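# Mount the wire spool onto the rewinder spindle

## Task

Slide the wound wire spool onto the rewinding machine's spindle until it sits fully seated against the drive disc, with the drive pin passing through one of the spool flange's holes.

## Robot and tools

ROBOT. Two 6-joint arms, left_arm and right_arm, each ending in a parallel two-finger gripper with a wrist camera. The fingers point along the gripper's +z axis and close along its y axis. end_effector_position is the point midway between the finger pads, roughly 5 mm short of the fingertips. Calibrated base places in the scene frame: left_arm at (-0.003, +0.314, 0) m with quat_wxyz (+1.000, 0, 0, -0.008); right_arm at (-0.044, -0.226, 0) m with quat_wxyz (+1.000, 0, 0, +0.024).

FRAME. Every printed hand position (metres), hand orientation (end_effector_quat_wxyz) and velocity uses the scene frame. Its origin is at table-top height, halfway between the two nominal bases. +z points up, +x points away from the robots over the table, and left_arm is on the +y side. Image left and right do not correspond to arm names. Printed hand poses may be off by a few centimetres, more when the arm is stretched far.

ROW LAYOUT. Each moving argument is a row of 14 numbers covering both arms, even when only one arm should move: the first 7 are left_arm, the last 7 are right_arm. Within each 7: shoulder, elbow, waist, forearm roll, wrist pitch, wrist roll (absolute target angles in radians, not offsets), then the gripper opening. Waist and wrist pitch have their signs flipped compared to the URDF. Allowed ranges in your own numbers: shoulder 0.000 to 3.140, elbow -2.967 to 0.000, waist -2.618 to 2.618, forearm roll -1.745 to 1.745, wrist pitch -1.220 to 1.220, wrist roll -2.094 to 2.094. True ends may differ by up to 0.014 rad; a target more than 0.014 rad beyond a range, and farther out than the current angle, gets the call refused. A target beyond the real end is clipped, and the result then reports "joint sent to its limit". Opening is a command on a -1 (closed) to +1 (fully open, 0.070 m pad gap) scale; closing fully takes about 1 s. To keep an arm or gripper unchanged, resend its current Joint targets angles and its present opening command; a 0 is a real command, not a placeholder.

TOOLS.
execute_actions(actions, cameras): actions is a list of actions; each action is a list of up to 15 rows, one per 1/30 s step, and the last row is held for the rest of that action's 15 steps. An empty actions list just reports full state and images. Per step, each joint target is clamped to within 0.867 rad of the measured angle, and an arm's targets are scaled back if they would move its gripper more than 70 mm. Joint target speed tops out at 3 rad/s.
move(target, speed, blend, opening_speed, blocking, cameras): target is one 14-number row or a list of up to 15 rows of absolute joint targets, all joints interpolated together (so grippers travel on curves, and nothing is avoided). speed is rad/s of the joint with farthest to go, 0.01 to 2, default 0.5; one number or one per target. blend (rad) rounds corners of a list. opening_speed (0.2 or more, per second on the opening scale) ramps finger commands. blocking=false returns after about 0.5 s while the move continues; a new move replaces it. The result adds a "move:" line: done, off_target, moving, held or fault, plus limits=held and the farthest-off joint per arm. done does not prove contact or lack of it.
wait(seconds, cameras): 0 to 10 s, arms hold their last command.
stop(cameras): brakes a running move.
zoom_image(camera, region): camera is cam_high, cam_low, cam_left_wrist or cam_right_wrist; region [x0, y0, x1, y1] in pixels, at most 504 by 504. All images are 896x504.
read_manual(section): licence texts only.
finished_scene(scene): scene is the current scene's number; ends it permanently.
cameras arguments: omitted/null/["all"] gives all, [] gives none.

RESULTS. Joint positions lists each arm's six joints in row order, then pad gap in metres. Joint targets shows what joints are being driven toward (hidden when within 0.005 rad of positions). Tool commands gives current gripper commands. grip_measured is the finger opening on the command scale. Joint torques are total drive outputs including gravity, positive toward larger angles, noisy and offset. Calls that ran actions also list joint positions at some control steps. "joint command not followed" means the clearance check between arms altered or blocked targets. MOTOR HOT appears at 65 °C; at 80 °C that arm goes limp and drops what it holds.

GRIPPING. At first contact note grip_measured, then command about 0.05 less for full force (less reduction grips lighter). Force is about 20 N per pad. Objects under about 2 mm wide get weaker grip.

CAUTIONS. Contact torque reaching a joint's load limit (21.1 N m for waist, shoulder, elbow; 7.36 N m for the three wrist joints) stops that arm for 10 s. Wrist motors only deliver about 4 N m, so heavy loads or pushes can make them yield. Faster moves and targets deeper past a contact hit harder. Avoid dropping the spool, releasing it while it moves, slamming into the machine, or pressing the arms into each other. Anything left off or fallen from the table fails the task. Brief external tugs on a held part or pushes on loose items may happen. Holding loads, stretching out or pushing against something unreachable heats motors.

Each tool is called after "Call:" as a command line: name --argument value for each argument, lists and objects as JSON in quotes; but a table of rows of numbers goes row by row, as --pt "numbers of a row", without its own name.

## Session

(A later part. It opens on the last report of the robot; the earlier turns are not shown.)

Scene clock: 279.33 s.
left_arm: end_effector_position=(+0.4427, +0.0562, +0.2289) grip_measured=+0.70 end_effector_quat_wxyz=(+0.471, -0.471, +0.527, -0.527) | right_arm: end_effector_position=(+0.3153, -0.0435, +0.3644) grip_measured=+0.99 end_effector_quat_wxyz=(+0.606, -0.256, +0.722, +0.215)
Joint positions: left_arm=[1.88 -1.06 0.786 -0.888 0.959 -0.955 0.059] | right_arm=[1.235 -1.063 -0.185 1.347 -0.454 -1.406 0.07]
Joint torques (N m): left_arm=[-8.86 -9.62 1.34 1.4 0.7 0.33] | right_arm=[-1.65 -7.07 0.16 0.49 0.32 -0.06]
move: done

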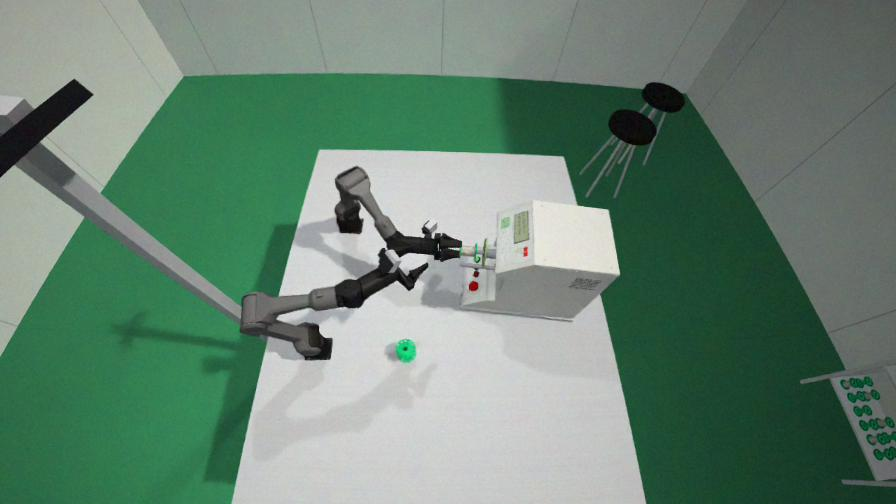

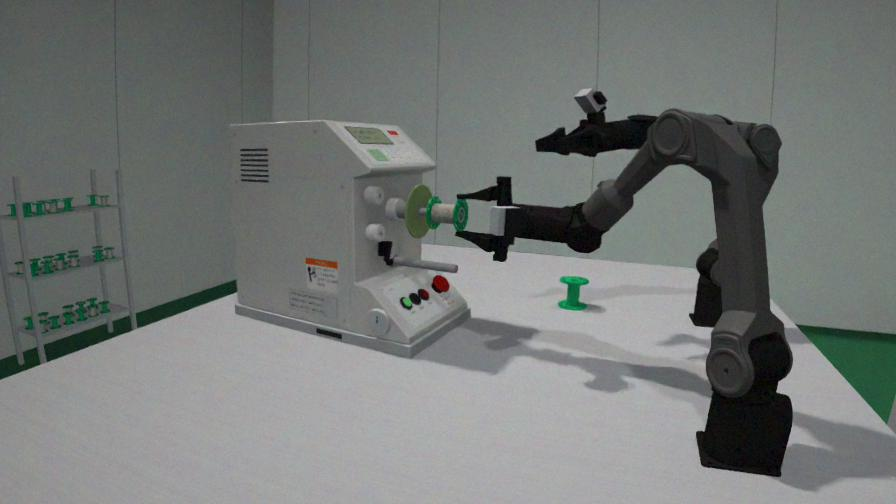

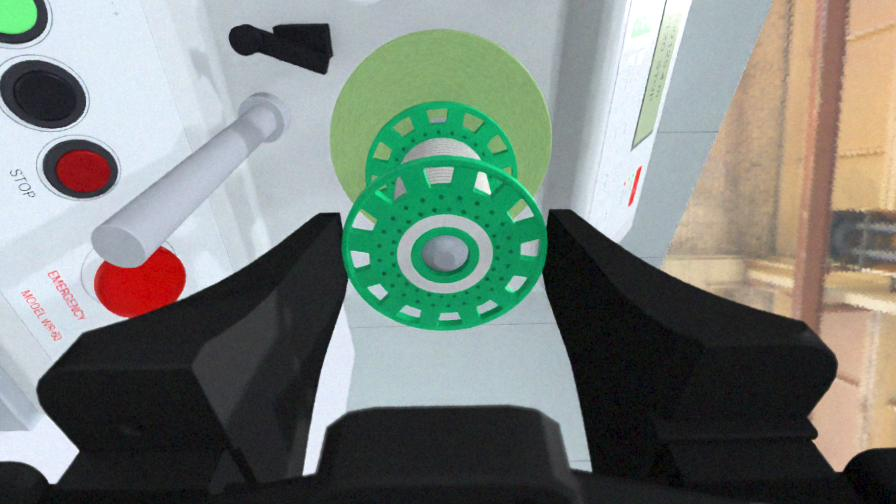

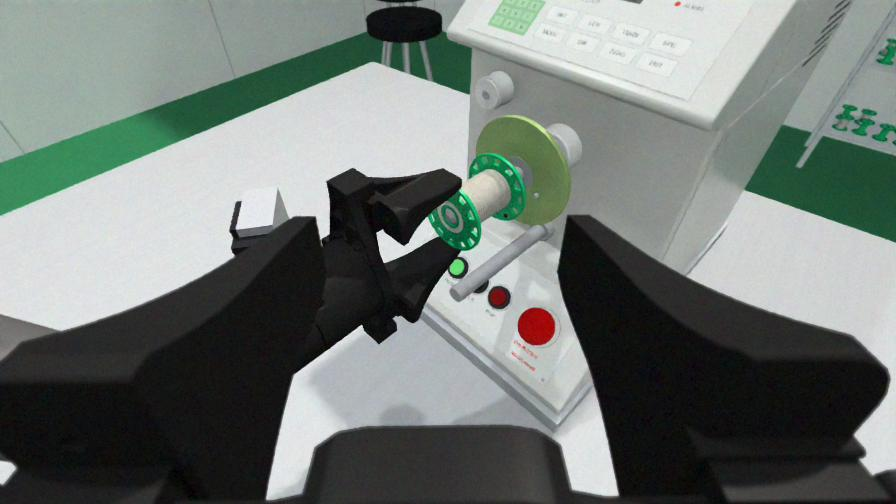

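Call:
move --target '[1.9180, -1.1214, 0.7528, -0.8680, 0.9254, -0.9534, 0.65, 1.236, -1.063, -0.185, 1.346, -0.4535, -1.406, 1]' --speed 0.03 --cameras '["cam_high", "cam_low", "cam_left_wrist", "cam_right_wrist"]'

Call:
zoom_image --camera "cam_right_wrist" --region '[440, 120, 580, 260]'

Call:
zoom_image --camera "cam_left_wrist" --region '[320, 50, 580, 310]'

Call:
zoom_image --camera "cam_low" --region '[400, 170, 540, 260]'

Call:
zoom_image --camera "cam_high" --region '[420, 230, 500, 275]'

Scene clock: 287.13 s.
left_arm: end_effector_position=(+0.4593, +0.0539, +0.2286) grip_measured=+0.70 end_effector_quat_wxyz=(+0.471, -0.471, +0.528, -0.528) | right_arm: end_effector_position=(+0.3153, -0.0435, +0.3644) grip_measured=+0.99 end_effector_quat_wxyz=(+0.606, -0.256, +0.722, +0.215)
Joint positions: left_arm=[1.918 -1.121 0.754 -0.868 0.925 -0.954 0.059] | right_arm=[1.235 -1.063 -0.185 1.347 -0.454 -1.406 0.07]
Joint torques (N m): left_arm=[-8.85 -8.76 0.82 1.06 0.69 0.34] | right_arm=[-1.66 -7.02 0.01 0.52 0.29 -0.07]
move: done

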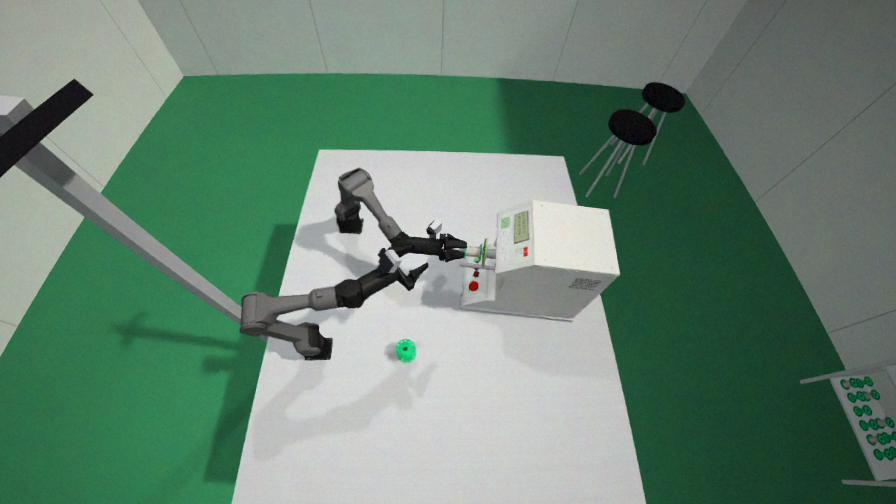

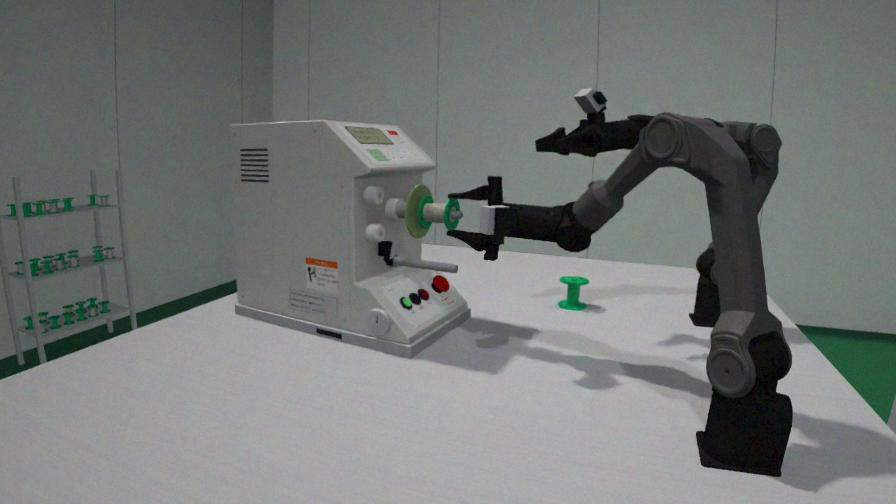

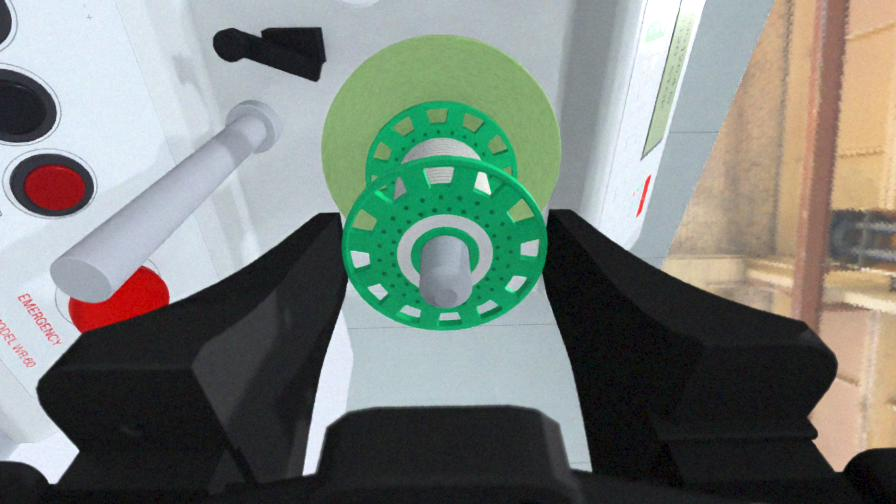

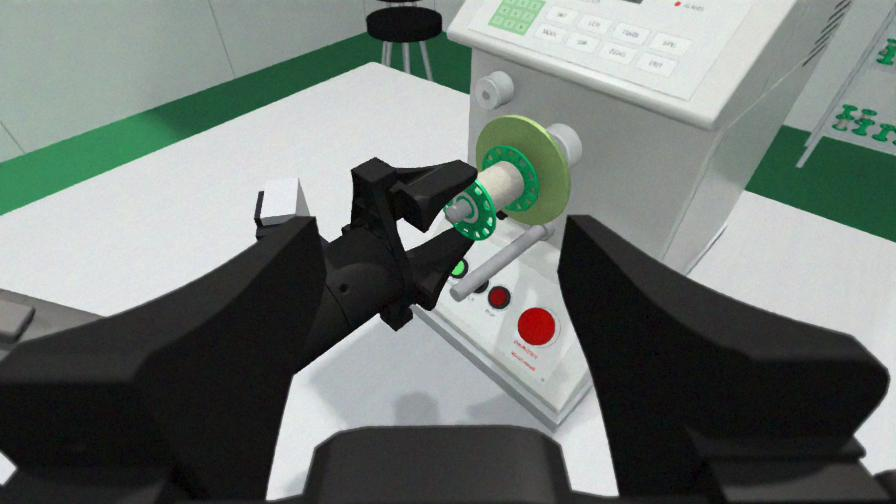

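Scaled by 3.600 from the camera's 896x504 image, which has a finer 1280x720 frame.

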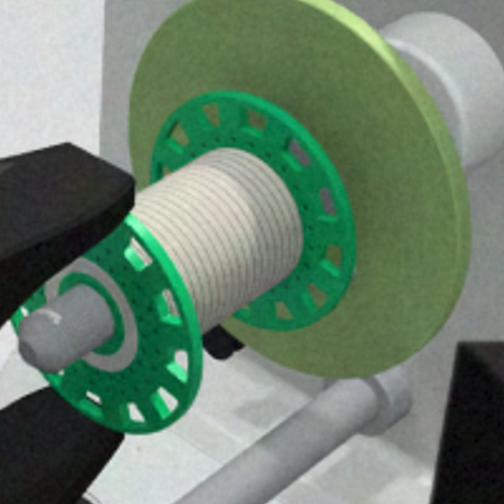

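Scaled by 1.938 from the camera's 896x504 image, which has a finer 1280x720 frame.

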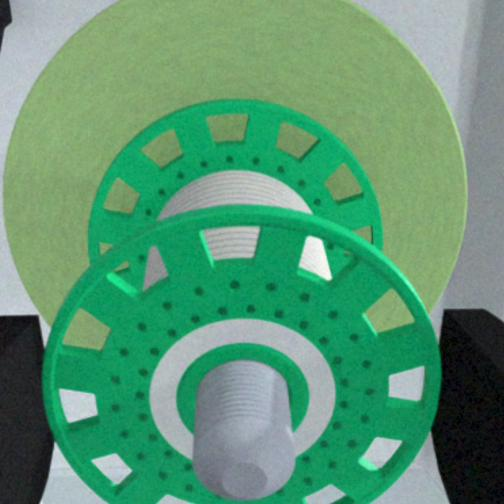

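Scaled by 3.600 from the camera's 896x504 image, which has a finer 1280x720 frame.

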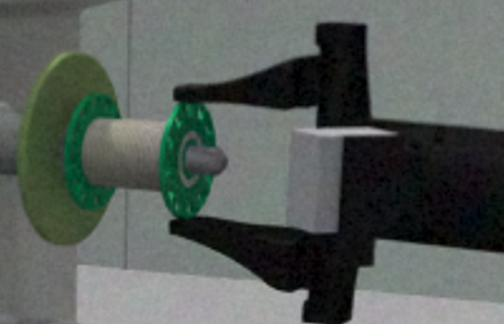

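Scaled by 6.300 from the camera's 896x504 image, which has a finer 1280x720 frame.

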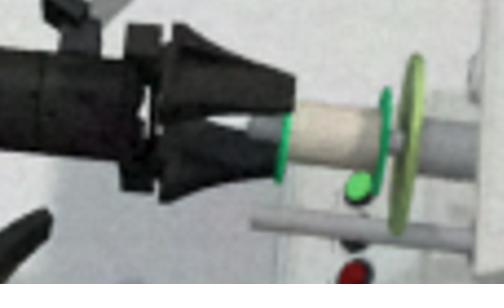

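Call:
zoom_image --camera "cam_right_wrist" --region '[478, 140, 548, 215]'

Call:
zoom_image --camera "cam_left_wrist" --region '[360, 90, 530, 260]'

Scaled by 6.720 from the camera's 896x504 image, which has a finer 1280x720 frame.

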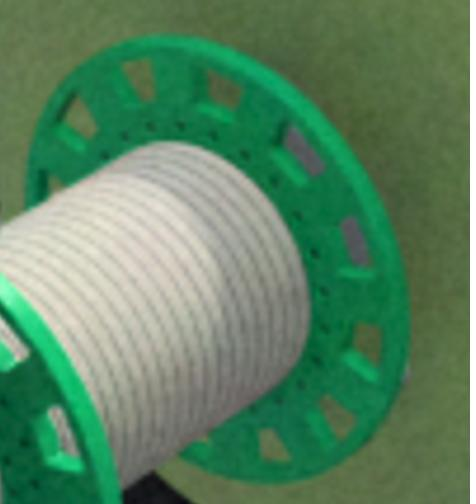

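Scaled by 2.965 from the camera's 896x504 image, which has a finer 1280x720 frame.

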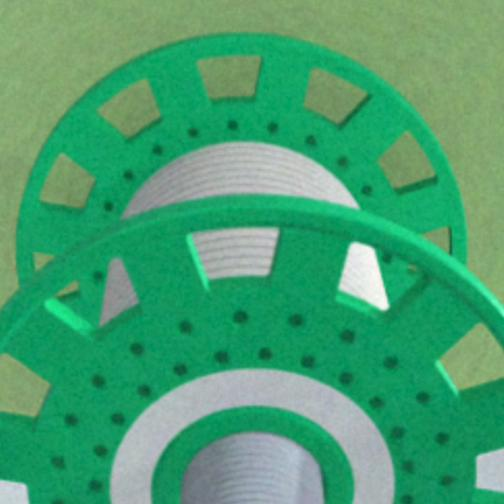

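Call:
move --target '[1.9294, -1.1401, 0.7457, -0.8650, 0.9165, -0.9947, 0.65, 1.236, -1.063, -0.185, 1.346, -0.4535, -1.406, 1]' --speed 0.03 --cameras '["cam_low", "cam_left_wrist", "cam_right_wrist"]'

Call:
zoom_image --camera "cam_right_wrist" --region '[478, 130, 558, 215]'

Call:
zoom_image --camera "cam_left_wrist" --region '[320, 50, 580, 310]'

Call:
zoom_image --camera "cam_low" --region '[400, 170, 500, 260]'

Scene clock: 296.90 s.
left_arm: end_effector_position=(+0.4640, +0.0537, +0.2287) grip_measured=+0.70 end_effector_quat_wxyz=(+0.459, -0.483, +0.517, -0.537) | right_arm: end_effector_position=(+0.3153, -0.0435, +0.3644) grip_measured=+0.99 end_effector_quat_wxyz=(+0.606, -0.256, +0.722, +0.215)
Joint positions: left_arm=[1.929 -1.14 0.746 -0.866 0.917 -0.994 0.059] | right_arm=[1.235 -1.063 -0.185 1.347 -0.454 -1.406 0.07]
Joint torques (N m): left_arm=[-8.66 -8.31 -0.15 0.76 0.76 0.07] | right_arm=[-1.63 -7.01 0.03 0.52 0.28 -0.08]
move: done
Images, in order: cam_low, cam_left_wrist, cam_right_wrist.

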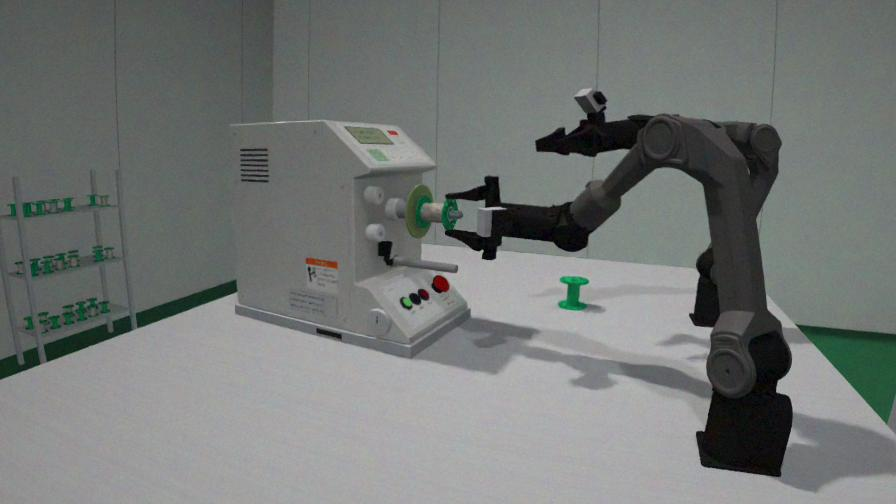

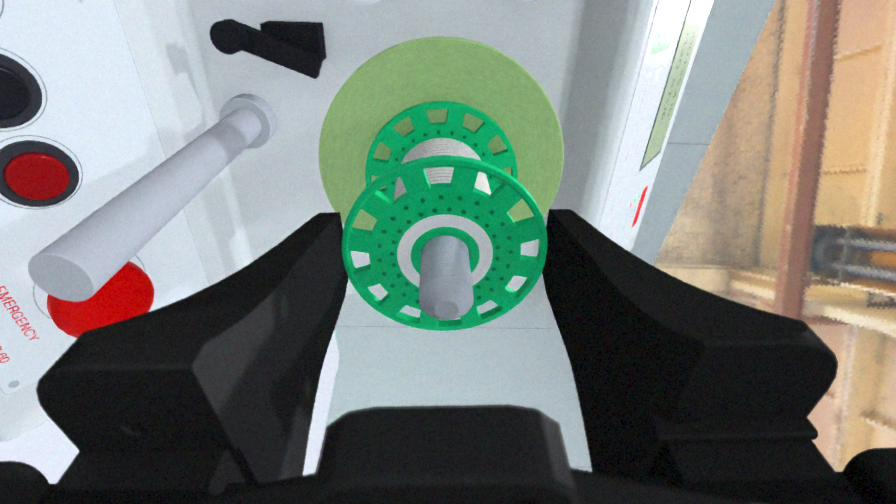

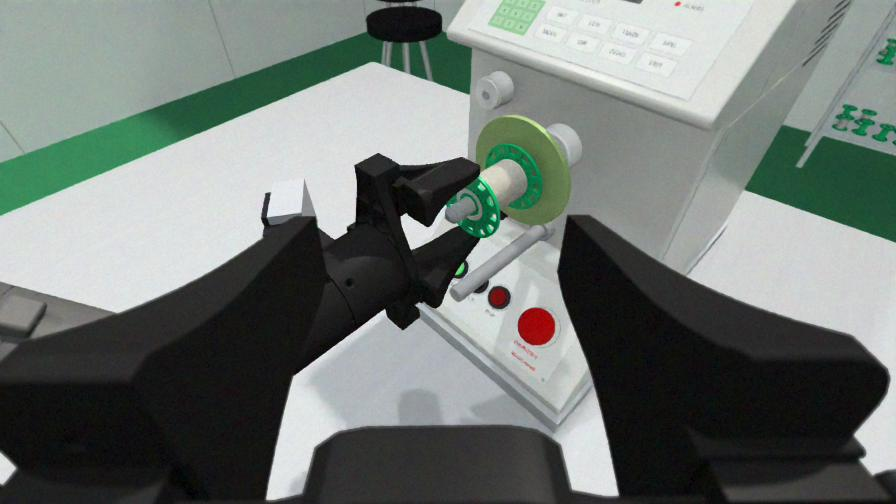

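Scaled by 5.929 from the camera's 896x504 image, which has a finer 1280x720 frame.

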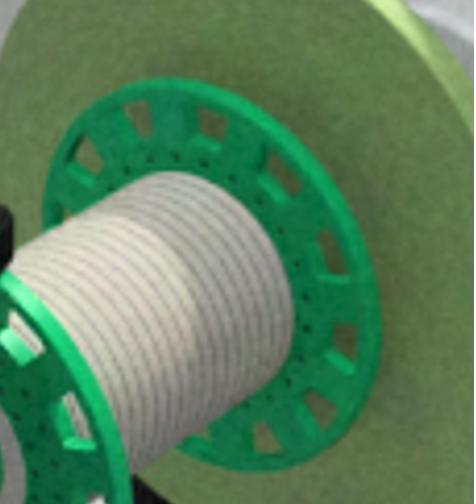

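Scaled by 1.938 from the camera's 896x504 image, which has a finer 1280x720 frame.

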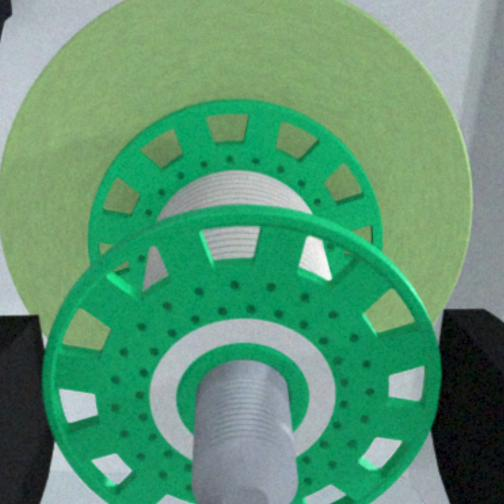

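Scaled by 5.040 from the camera's 896x504 image, which has a finer 1280x720 frame.

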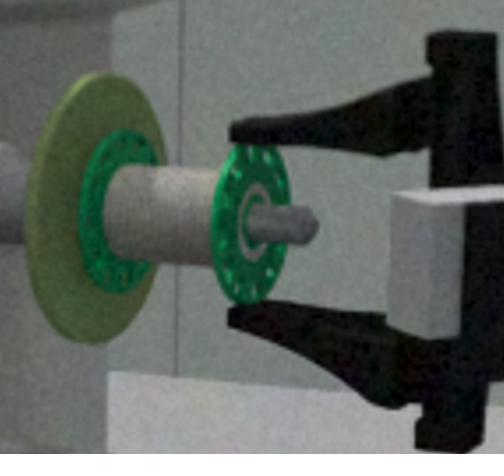

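Call:
move --target '[1.9363, -1.1516, 0.7403, -0.8621, 0.9104, -1.0138, 0.65, 1.236, -1.063, -0.185, 1.346, -0.4535, -1.406, 1]' --speed 0.02 --cameras '["cam_low", "cam_left_wrist", "cam_right_wrist"]'

Call:
zoom_image --camera "cam_right_wrist" --region '[478, 130, 558, 215]'

Call:
zoom_image --camera "cam_left_wrist" --region '[320, 50, 580, 310]'

Call:
zoom_image --camera "cam_low" --region '[400, 170, 500, 260]'

Scene clock: 301.50 s.
left_arm: end_effector_position=(+0.4668, +0.0530, +0.2284) grip_measured=+0.70 end_effector_quat_wxyz=(+0.454, -0.487, +0.512, -0.542) | right_arm: end_effector_position=(+0.3153, -0.0435, +0.3644) grip_measured=+0.99 end_effector_quat_wxyz=(+0.606, -0.256, +0.722, +0.215)
Joint positions: left_arm=[1.936 -1.151 0.741 -0.862 0.911 -1.014 0.059] | right_arm=[1.235 -1.063 -0.185 1.347 -0.454 -1.406 0.07]
Joint torques (N m): left_arm=[-9.29 -9.12 0.21 1 0.81 0.02] | right_arm=[-1.62 -7 0.05 0.54 0.26 -0.09]
move: done
Images, in order: cam_low, cam_left_wrist, cam_right_wrist.

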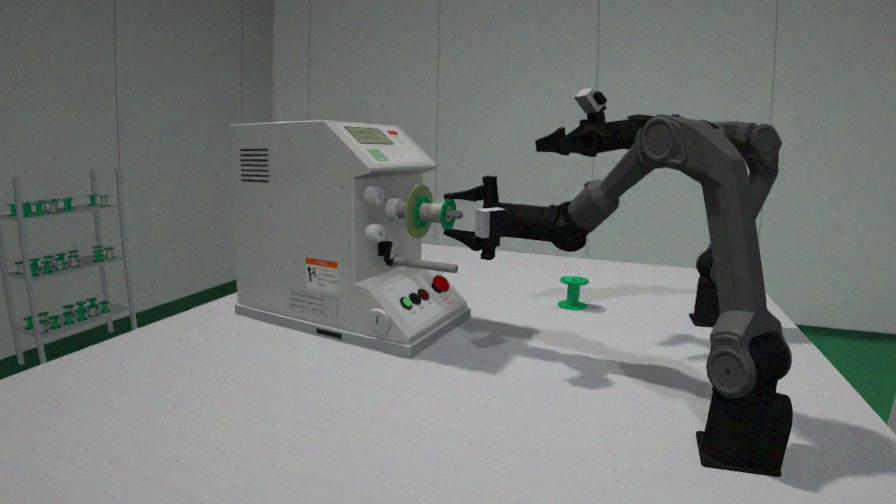

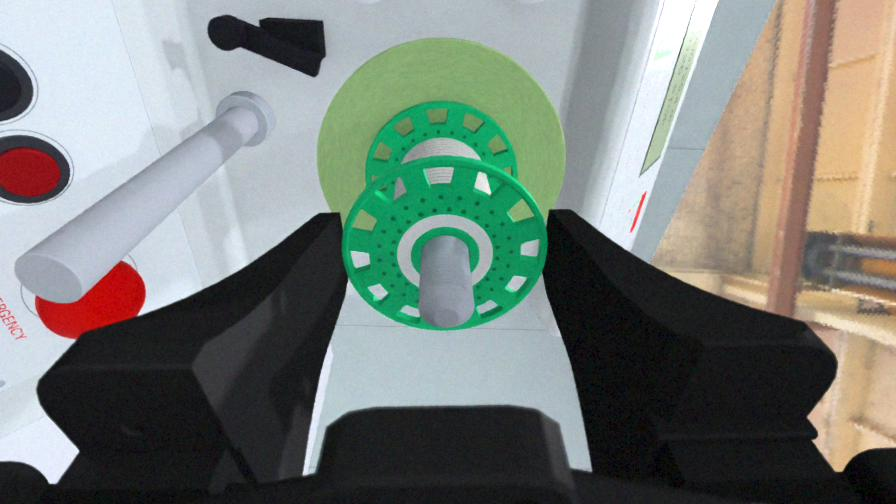

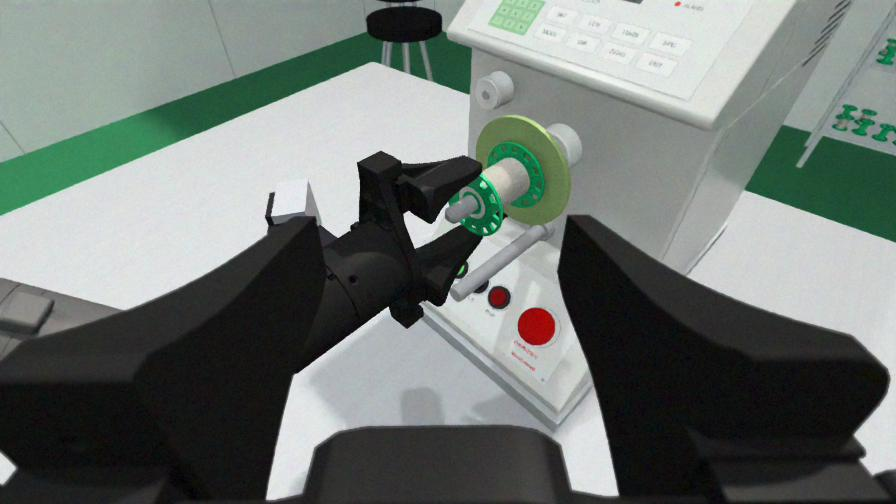

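Scaled by 5.929 from the camera's 896x504 image, which has a finer 1280x720 frame.

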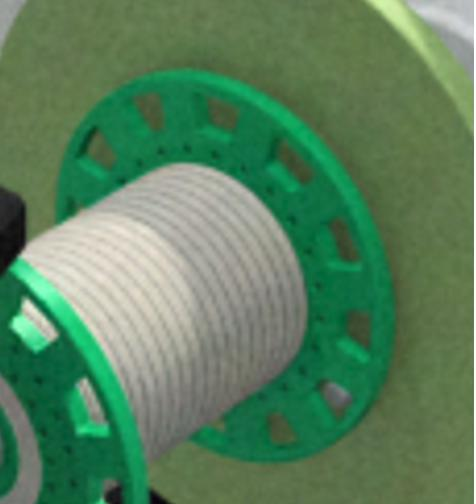

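Scaled by 1.938 from the camera's 896x504 image, which has a finer 1280x720 frame.

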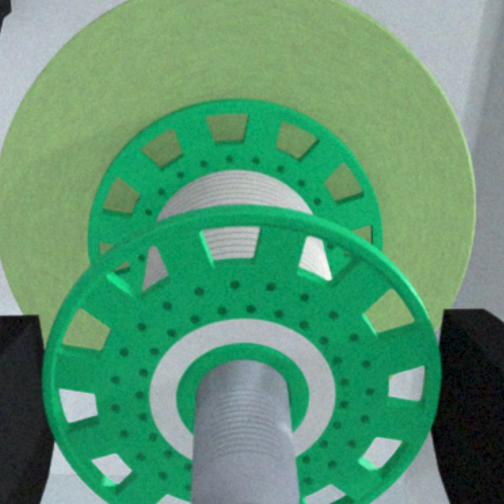

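Scaled by 5.040 from the camera's 896x504 image, which has a finer 1280x720 frame.

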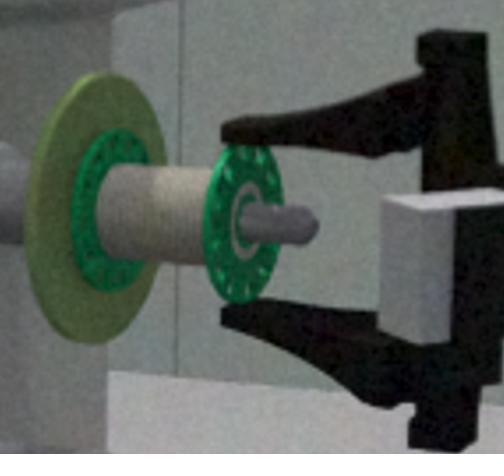

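Call:
zoom_image --camera "cam_right_wrist" --region '[515, 175, 550, 210]'

Scaled by 14.400 from the camera's 896x504 image, which has a finer 1280x720 frame.

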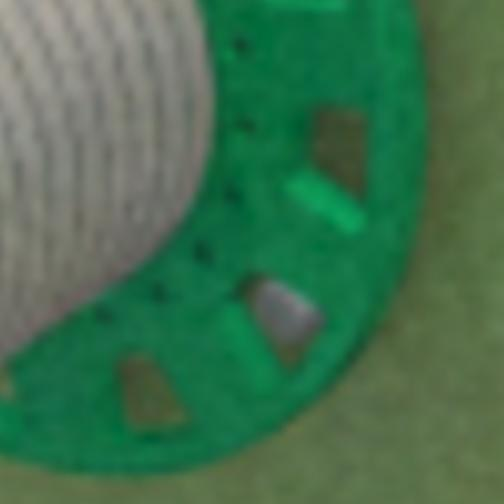

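Call:
move --pt "1.9363 -1.1516 0.7403 -0.8621 0.9104 -1.058 0.65 1.236 -1.063 -0.185 1.346 -0.4535 -1.406 1" --pt "1.9438 -1.1641 0.7356 -0.8602 0.9045 -1.0569 0.65 1.236 -1.063 -0.185 1.346 -0.4535 -1.406 1" --speed 0.03 --cameras '["cam_low", "cam_left_wrist", "cam_right_wrist"]'

Call:
zoom_image --camera "cam_right_wrist" --region '[478, 130, 558, 215]'

Call:
zoom_image --camera "cam_right_wrist" --region '[515, 175, 550, 210]'

Call:
zoom_image --camera "cam_left_wrist" --region '[320, 50, 580, 310]'

Call:
zoom_image --camera "cam_low" --region '[400, 170, 500, 260]'

Scene clock: 307.40 s.
left_arm: end_effector_position=(+0.4696, +0.0530, +0.2285) grip_measured=+0.70 end_effector_quat_wxyz=(-0.442, +0.499, -0.501, +0.552) | right_arm: end_effector_position=(+0.3153, -0.0435, +0.3644) grip_measured=+0.99 end_effector_quat_wxyz=(+0.606, -0.256, +0.722, +0.215)
Joint positions: left_arm=[1.943 -1.162 0.736 -0.861 0.906 -1.057 0.059] | right_arm=[1.235 -1.063 -0.185 1.347 -0.454 -1.406 0.07]
Joint torques (N m): left_arm=[-8.73 -12.19 -0.71 1.38 0.62 0.37] | right_arm=[-1.68 -6.96 0.04 0.55 0.25 -0.1]
move: done
Images, in order: cam_low, cam_left_wrist, cam_right_wrist.

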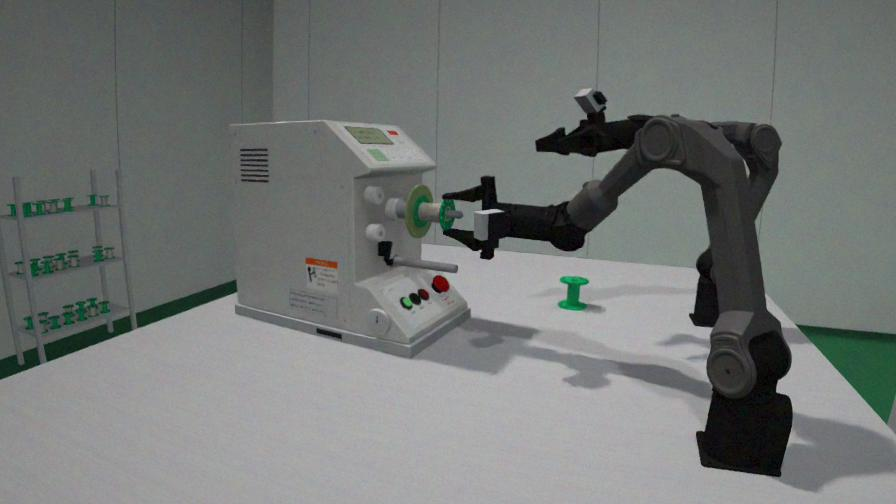

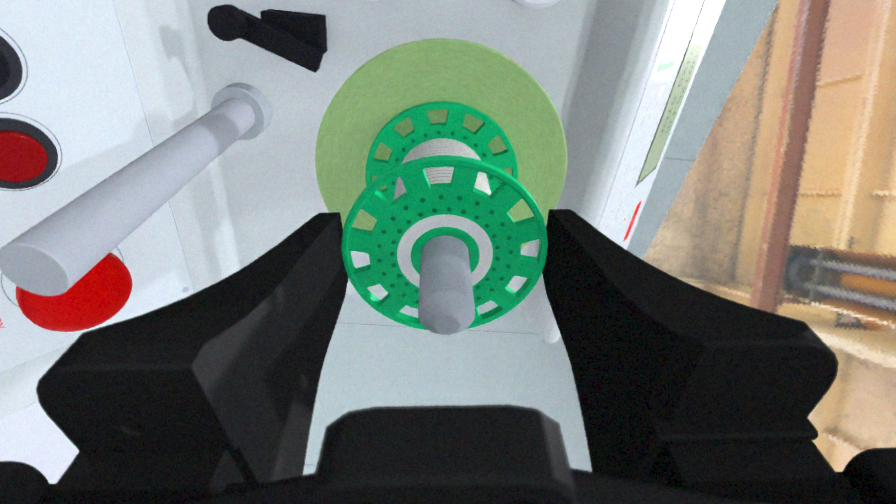

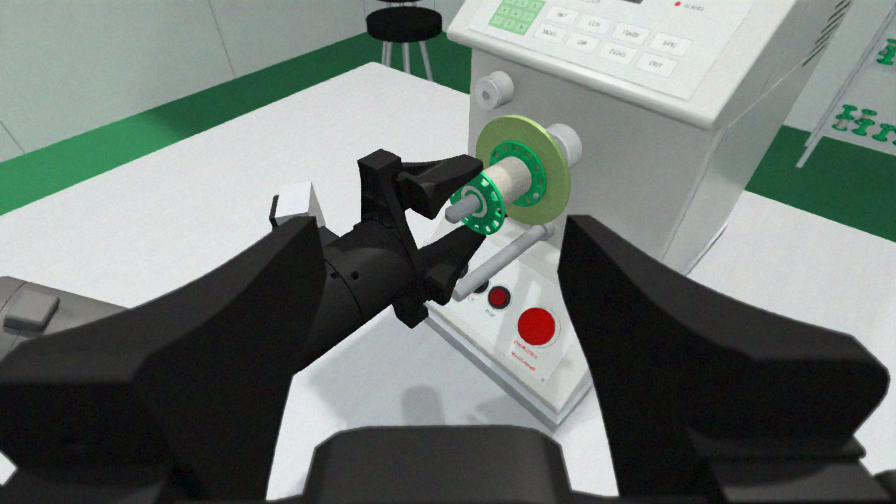

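Scaled by 5.929 from the camera's 896x504 image, which has a finer 1280x720 frame.

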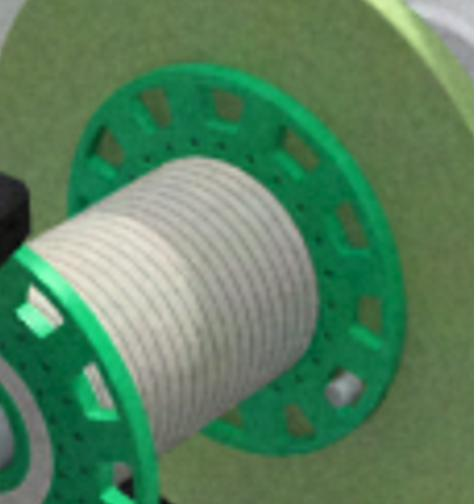

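Scaled by 14.400 from the camera's 896x504 image, which has a finer 1280x720 frame.

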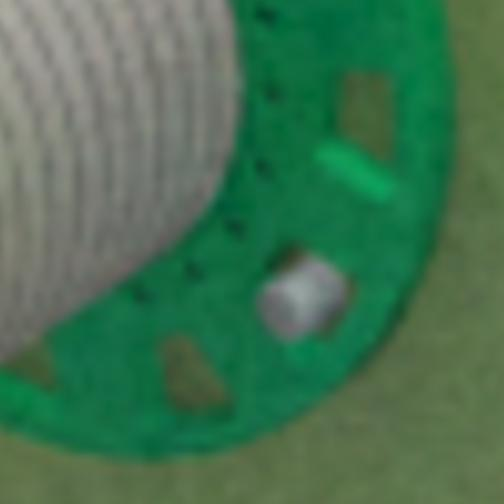

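Scaled by 1.938 from the camera's 896x504 image, which has a finer 1280x720 frame.

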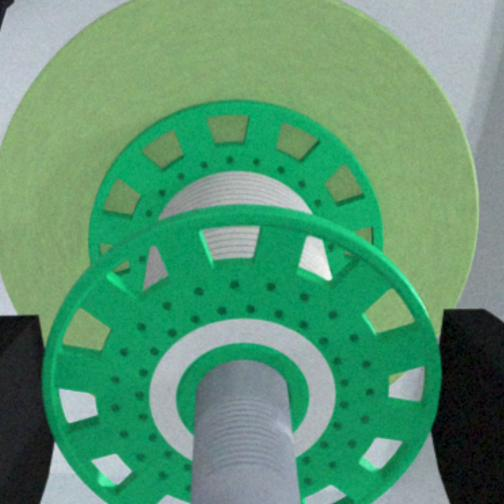

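Scaled by 5.040 from the camera's 896x504 image, which has a finer 1280x720 frame.

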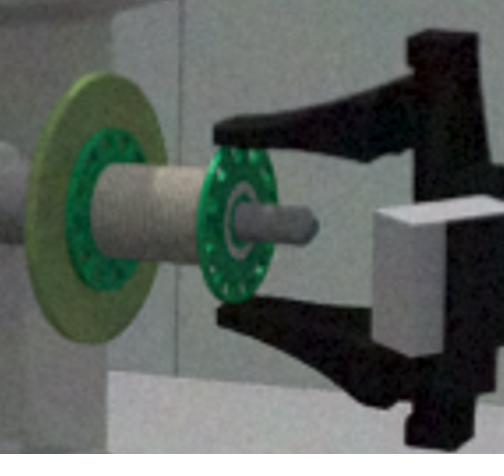

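Call:
move --pt "1.9501 -1.1745 0.7317 -0.8586 0.8996 -1.0553 0.65 1.236 -1.063 -0.185 1.346 -0.4535 -1.406 1" --speed 0.02 --cameras '["cam_low", "cam_left_wrist", "cam_right_wrist"]'

Call:
zoom_image --camera "cam_right_wrist" --region '[478, 130, 558, 215]'

Call:
zoom_image --camera "cam_left_wrist" --region '[320, 50, 580, 310]'

Call:
zoom_image --camera "cam_low" --region '[400, 170, 500, 260]'

Scene clock: 310.97 s.
left_arm: end_effector_position=(+0.4723, +0.0519, +0.2288) grip_measured=+0.70 end_effector_quat_wxyz=(-0.441, +0.499, -0.501, +0.553) | right_arm: end_effector_position=(+0.3153, -0.0435, +0.3644) grip_measured=+0.99 end_effector_quat_wxyz=(+0.606, -0.256, +0.722, +0.215)
Joint positions: left_arm=[1.95 -1.174 0.733 -0.858 0.9 -1.055 0.059] | right_arm=[1.235 -1.063 -0.185 1.347 -0.454 -1.406 0.07]
Joint torques (N m): left_arm=[-9.44 -14.32 -2.31 1.63 0.93 0.29] | right_arm=[-1.72 -6.95 0.06 0.56 0.24 -0.11]
move: done
Images, in order: cam_low, cam_left_wrist, cam_right_wrist.

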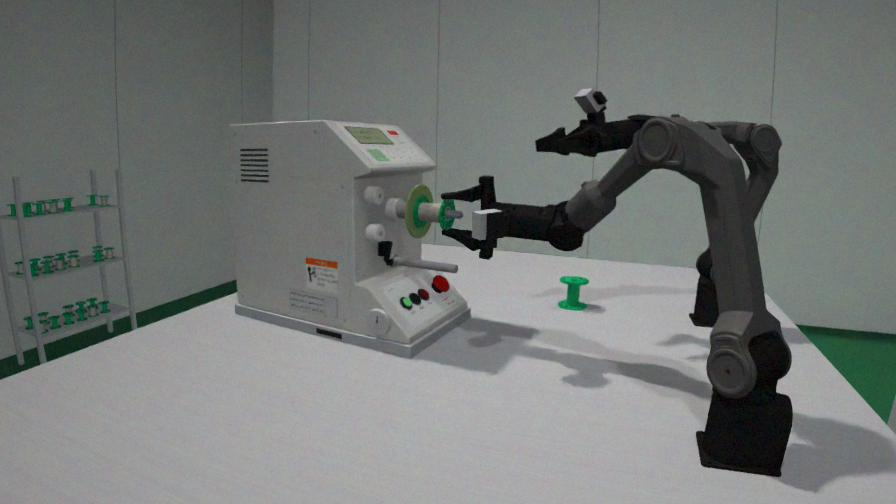

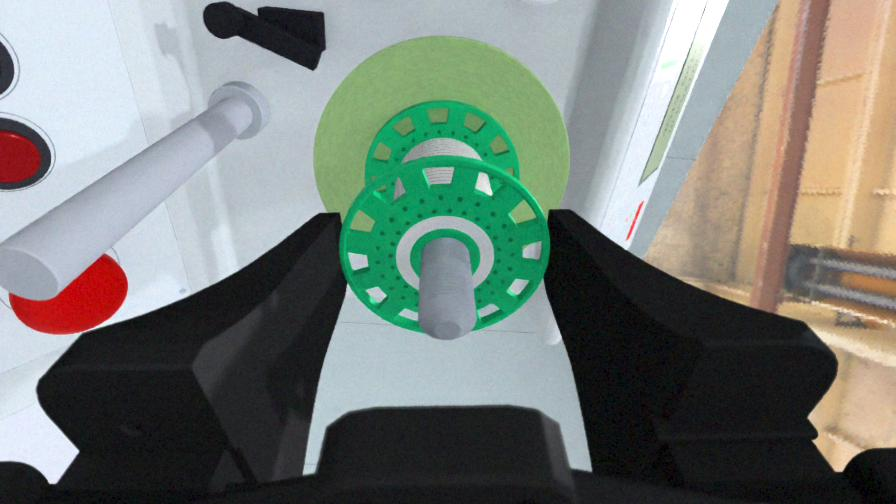

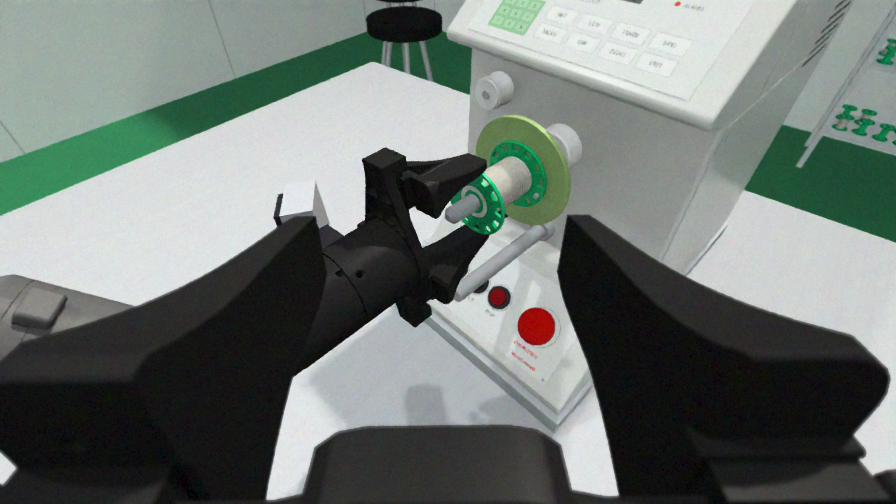

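Scaled by 5.929 from the camera's 896x504 image, which has a finer 1280x720 frame.

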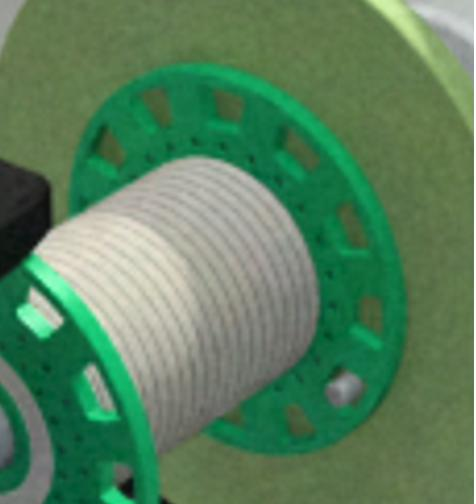

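Scaled by 1.938 from the camera's 896x504 image, which has a finer 1280x720 frame.

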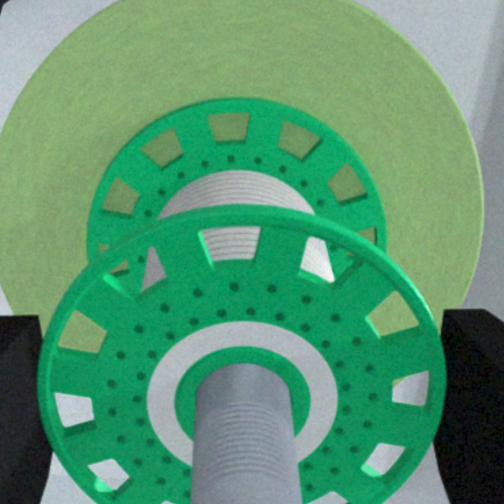

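Scaled by 5.040 from the camera's 896x504 image, which has a finer 1280x720 frame.

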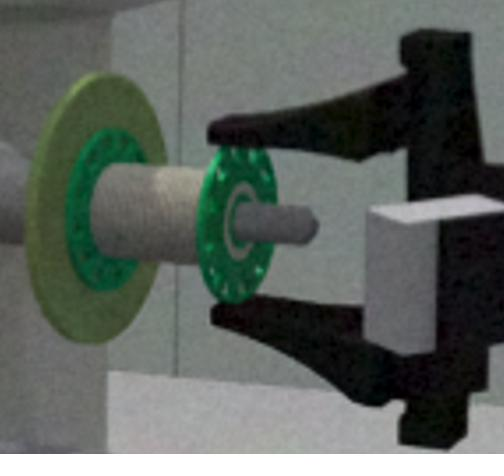

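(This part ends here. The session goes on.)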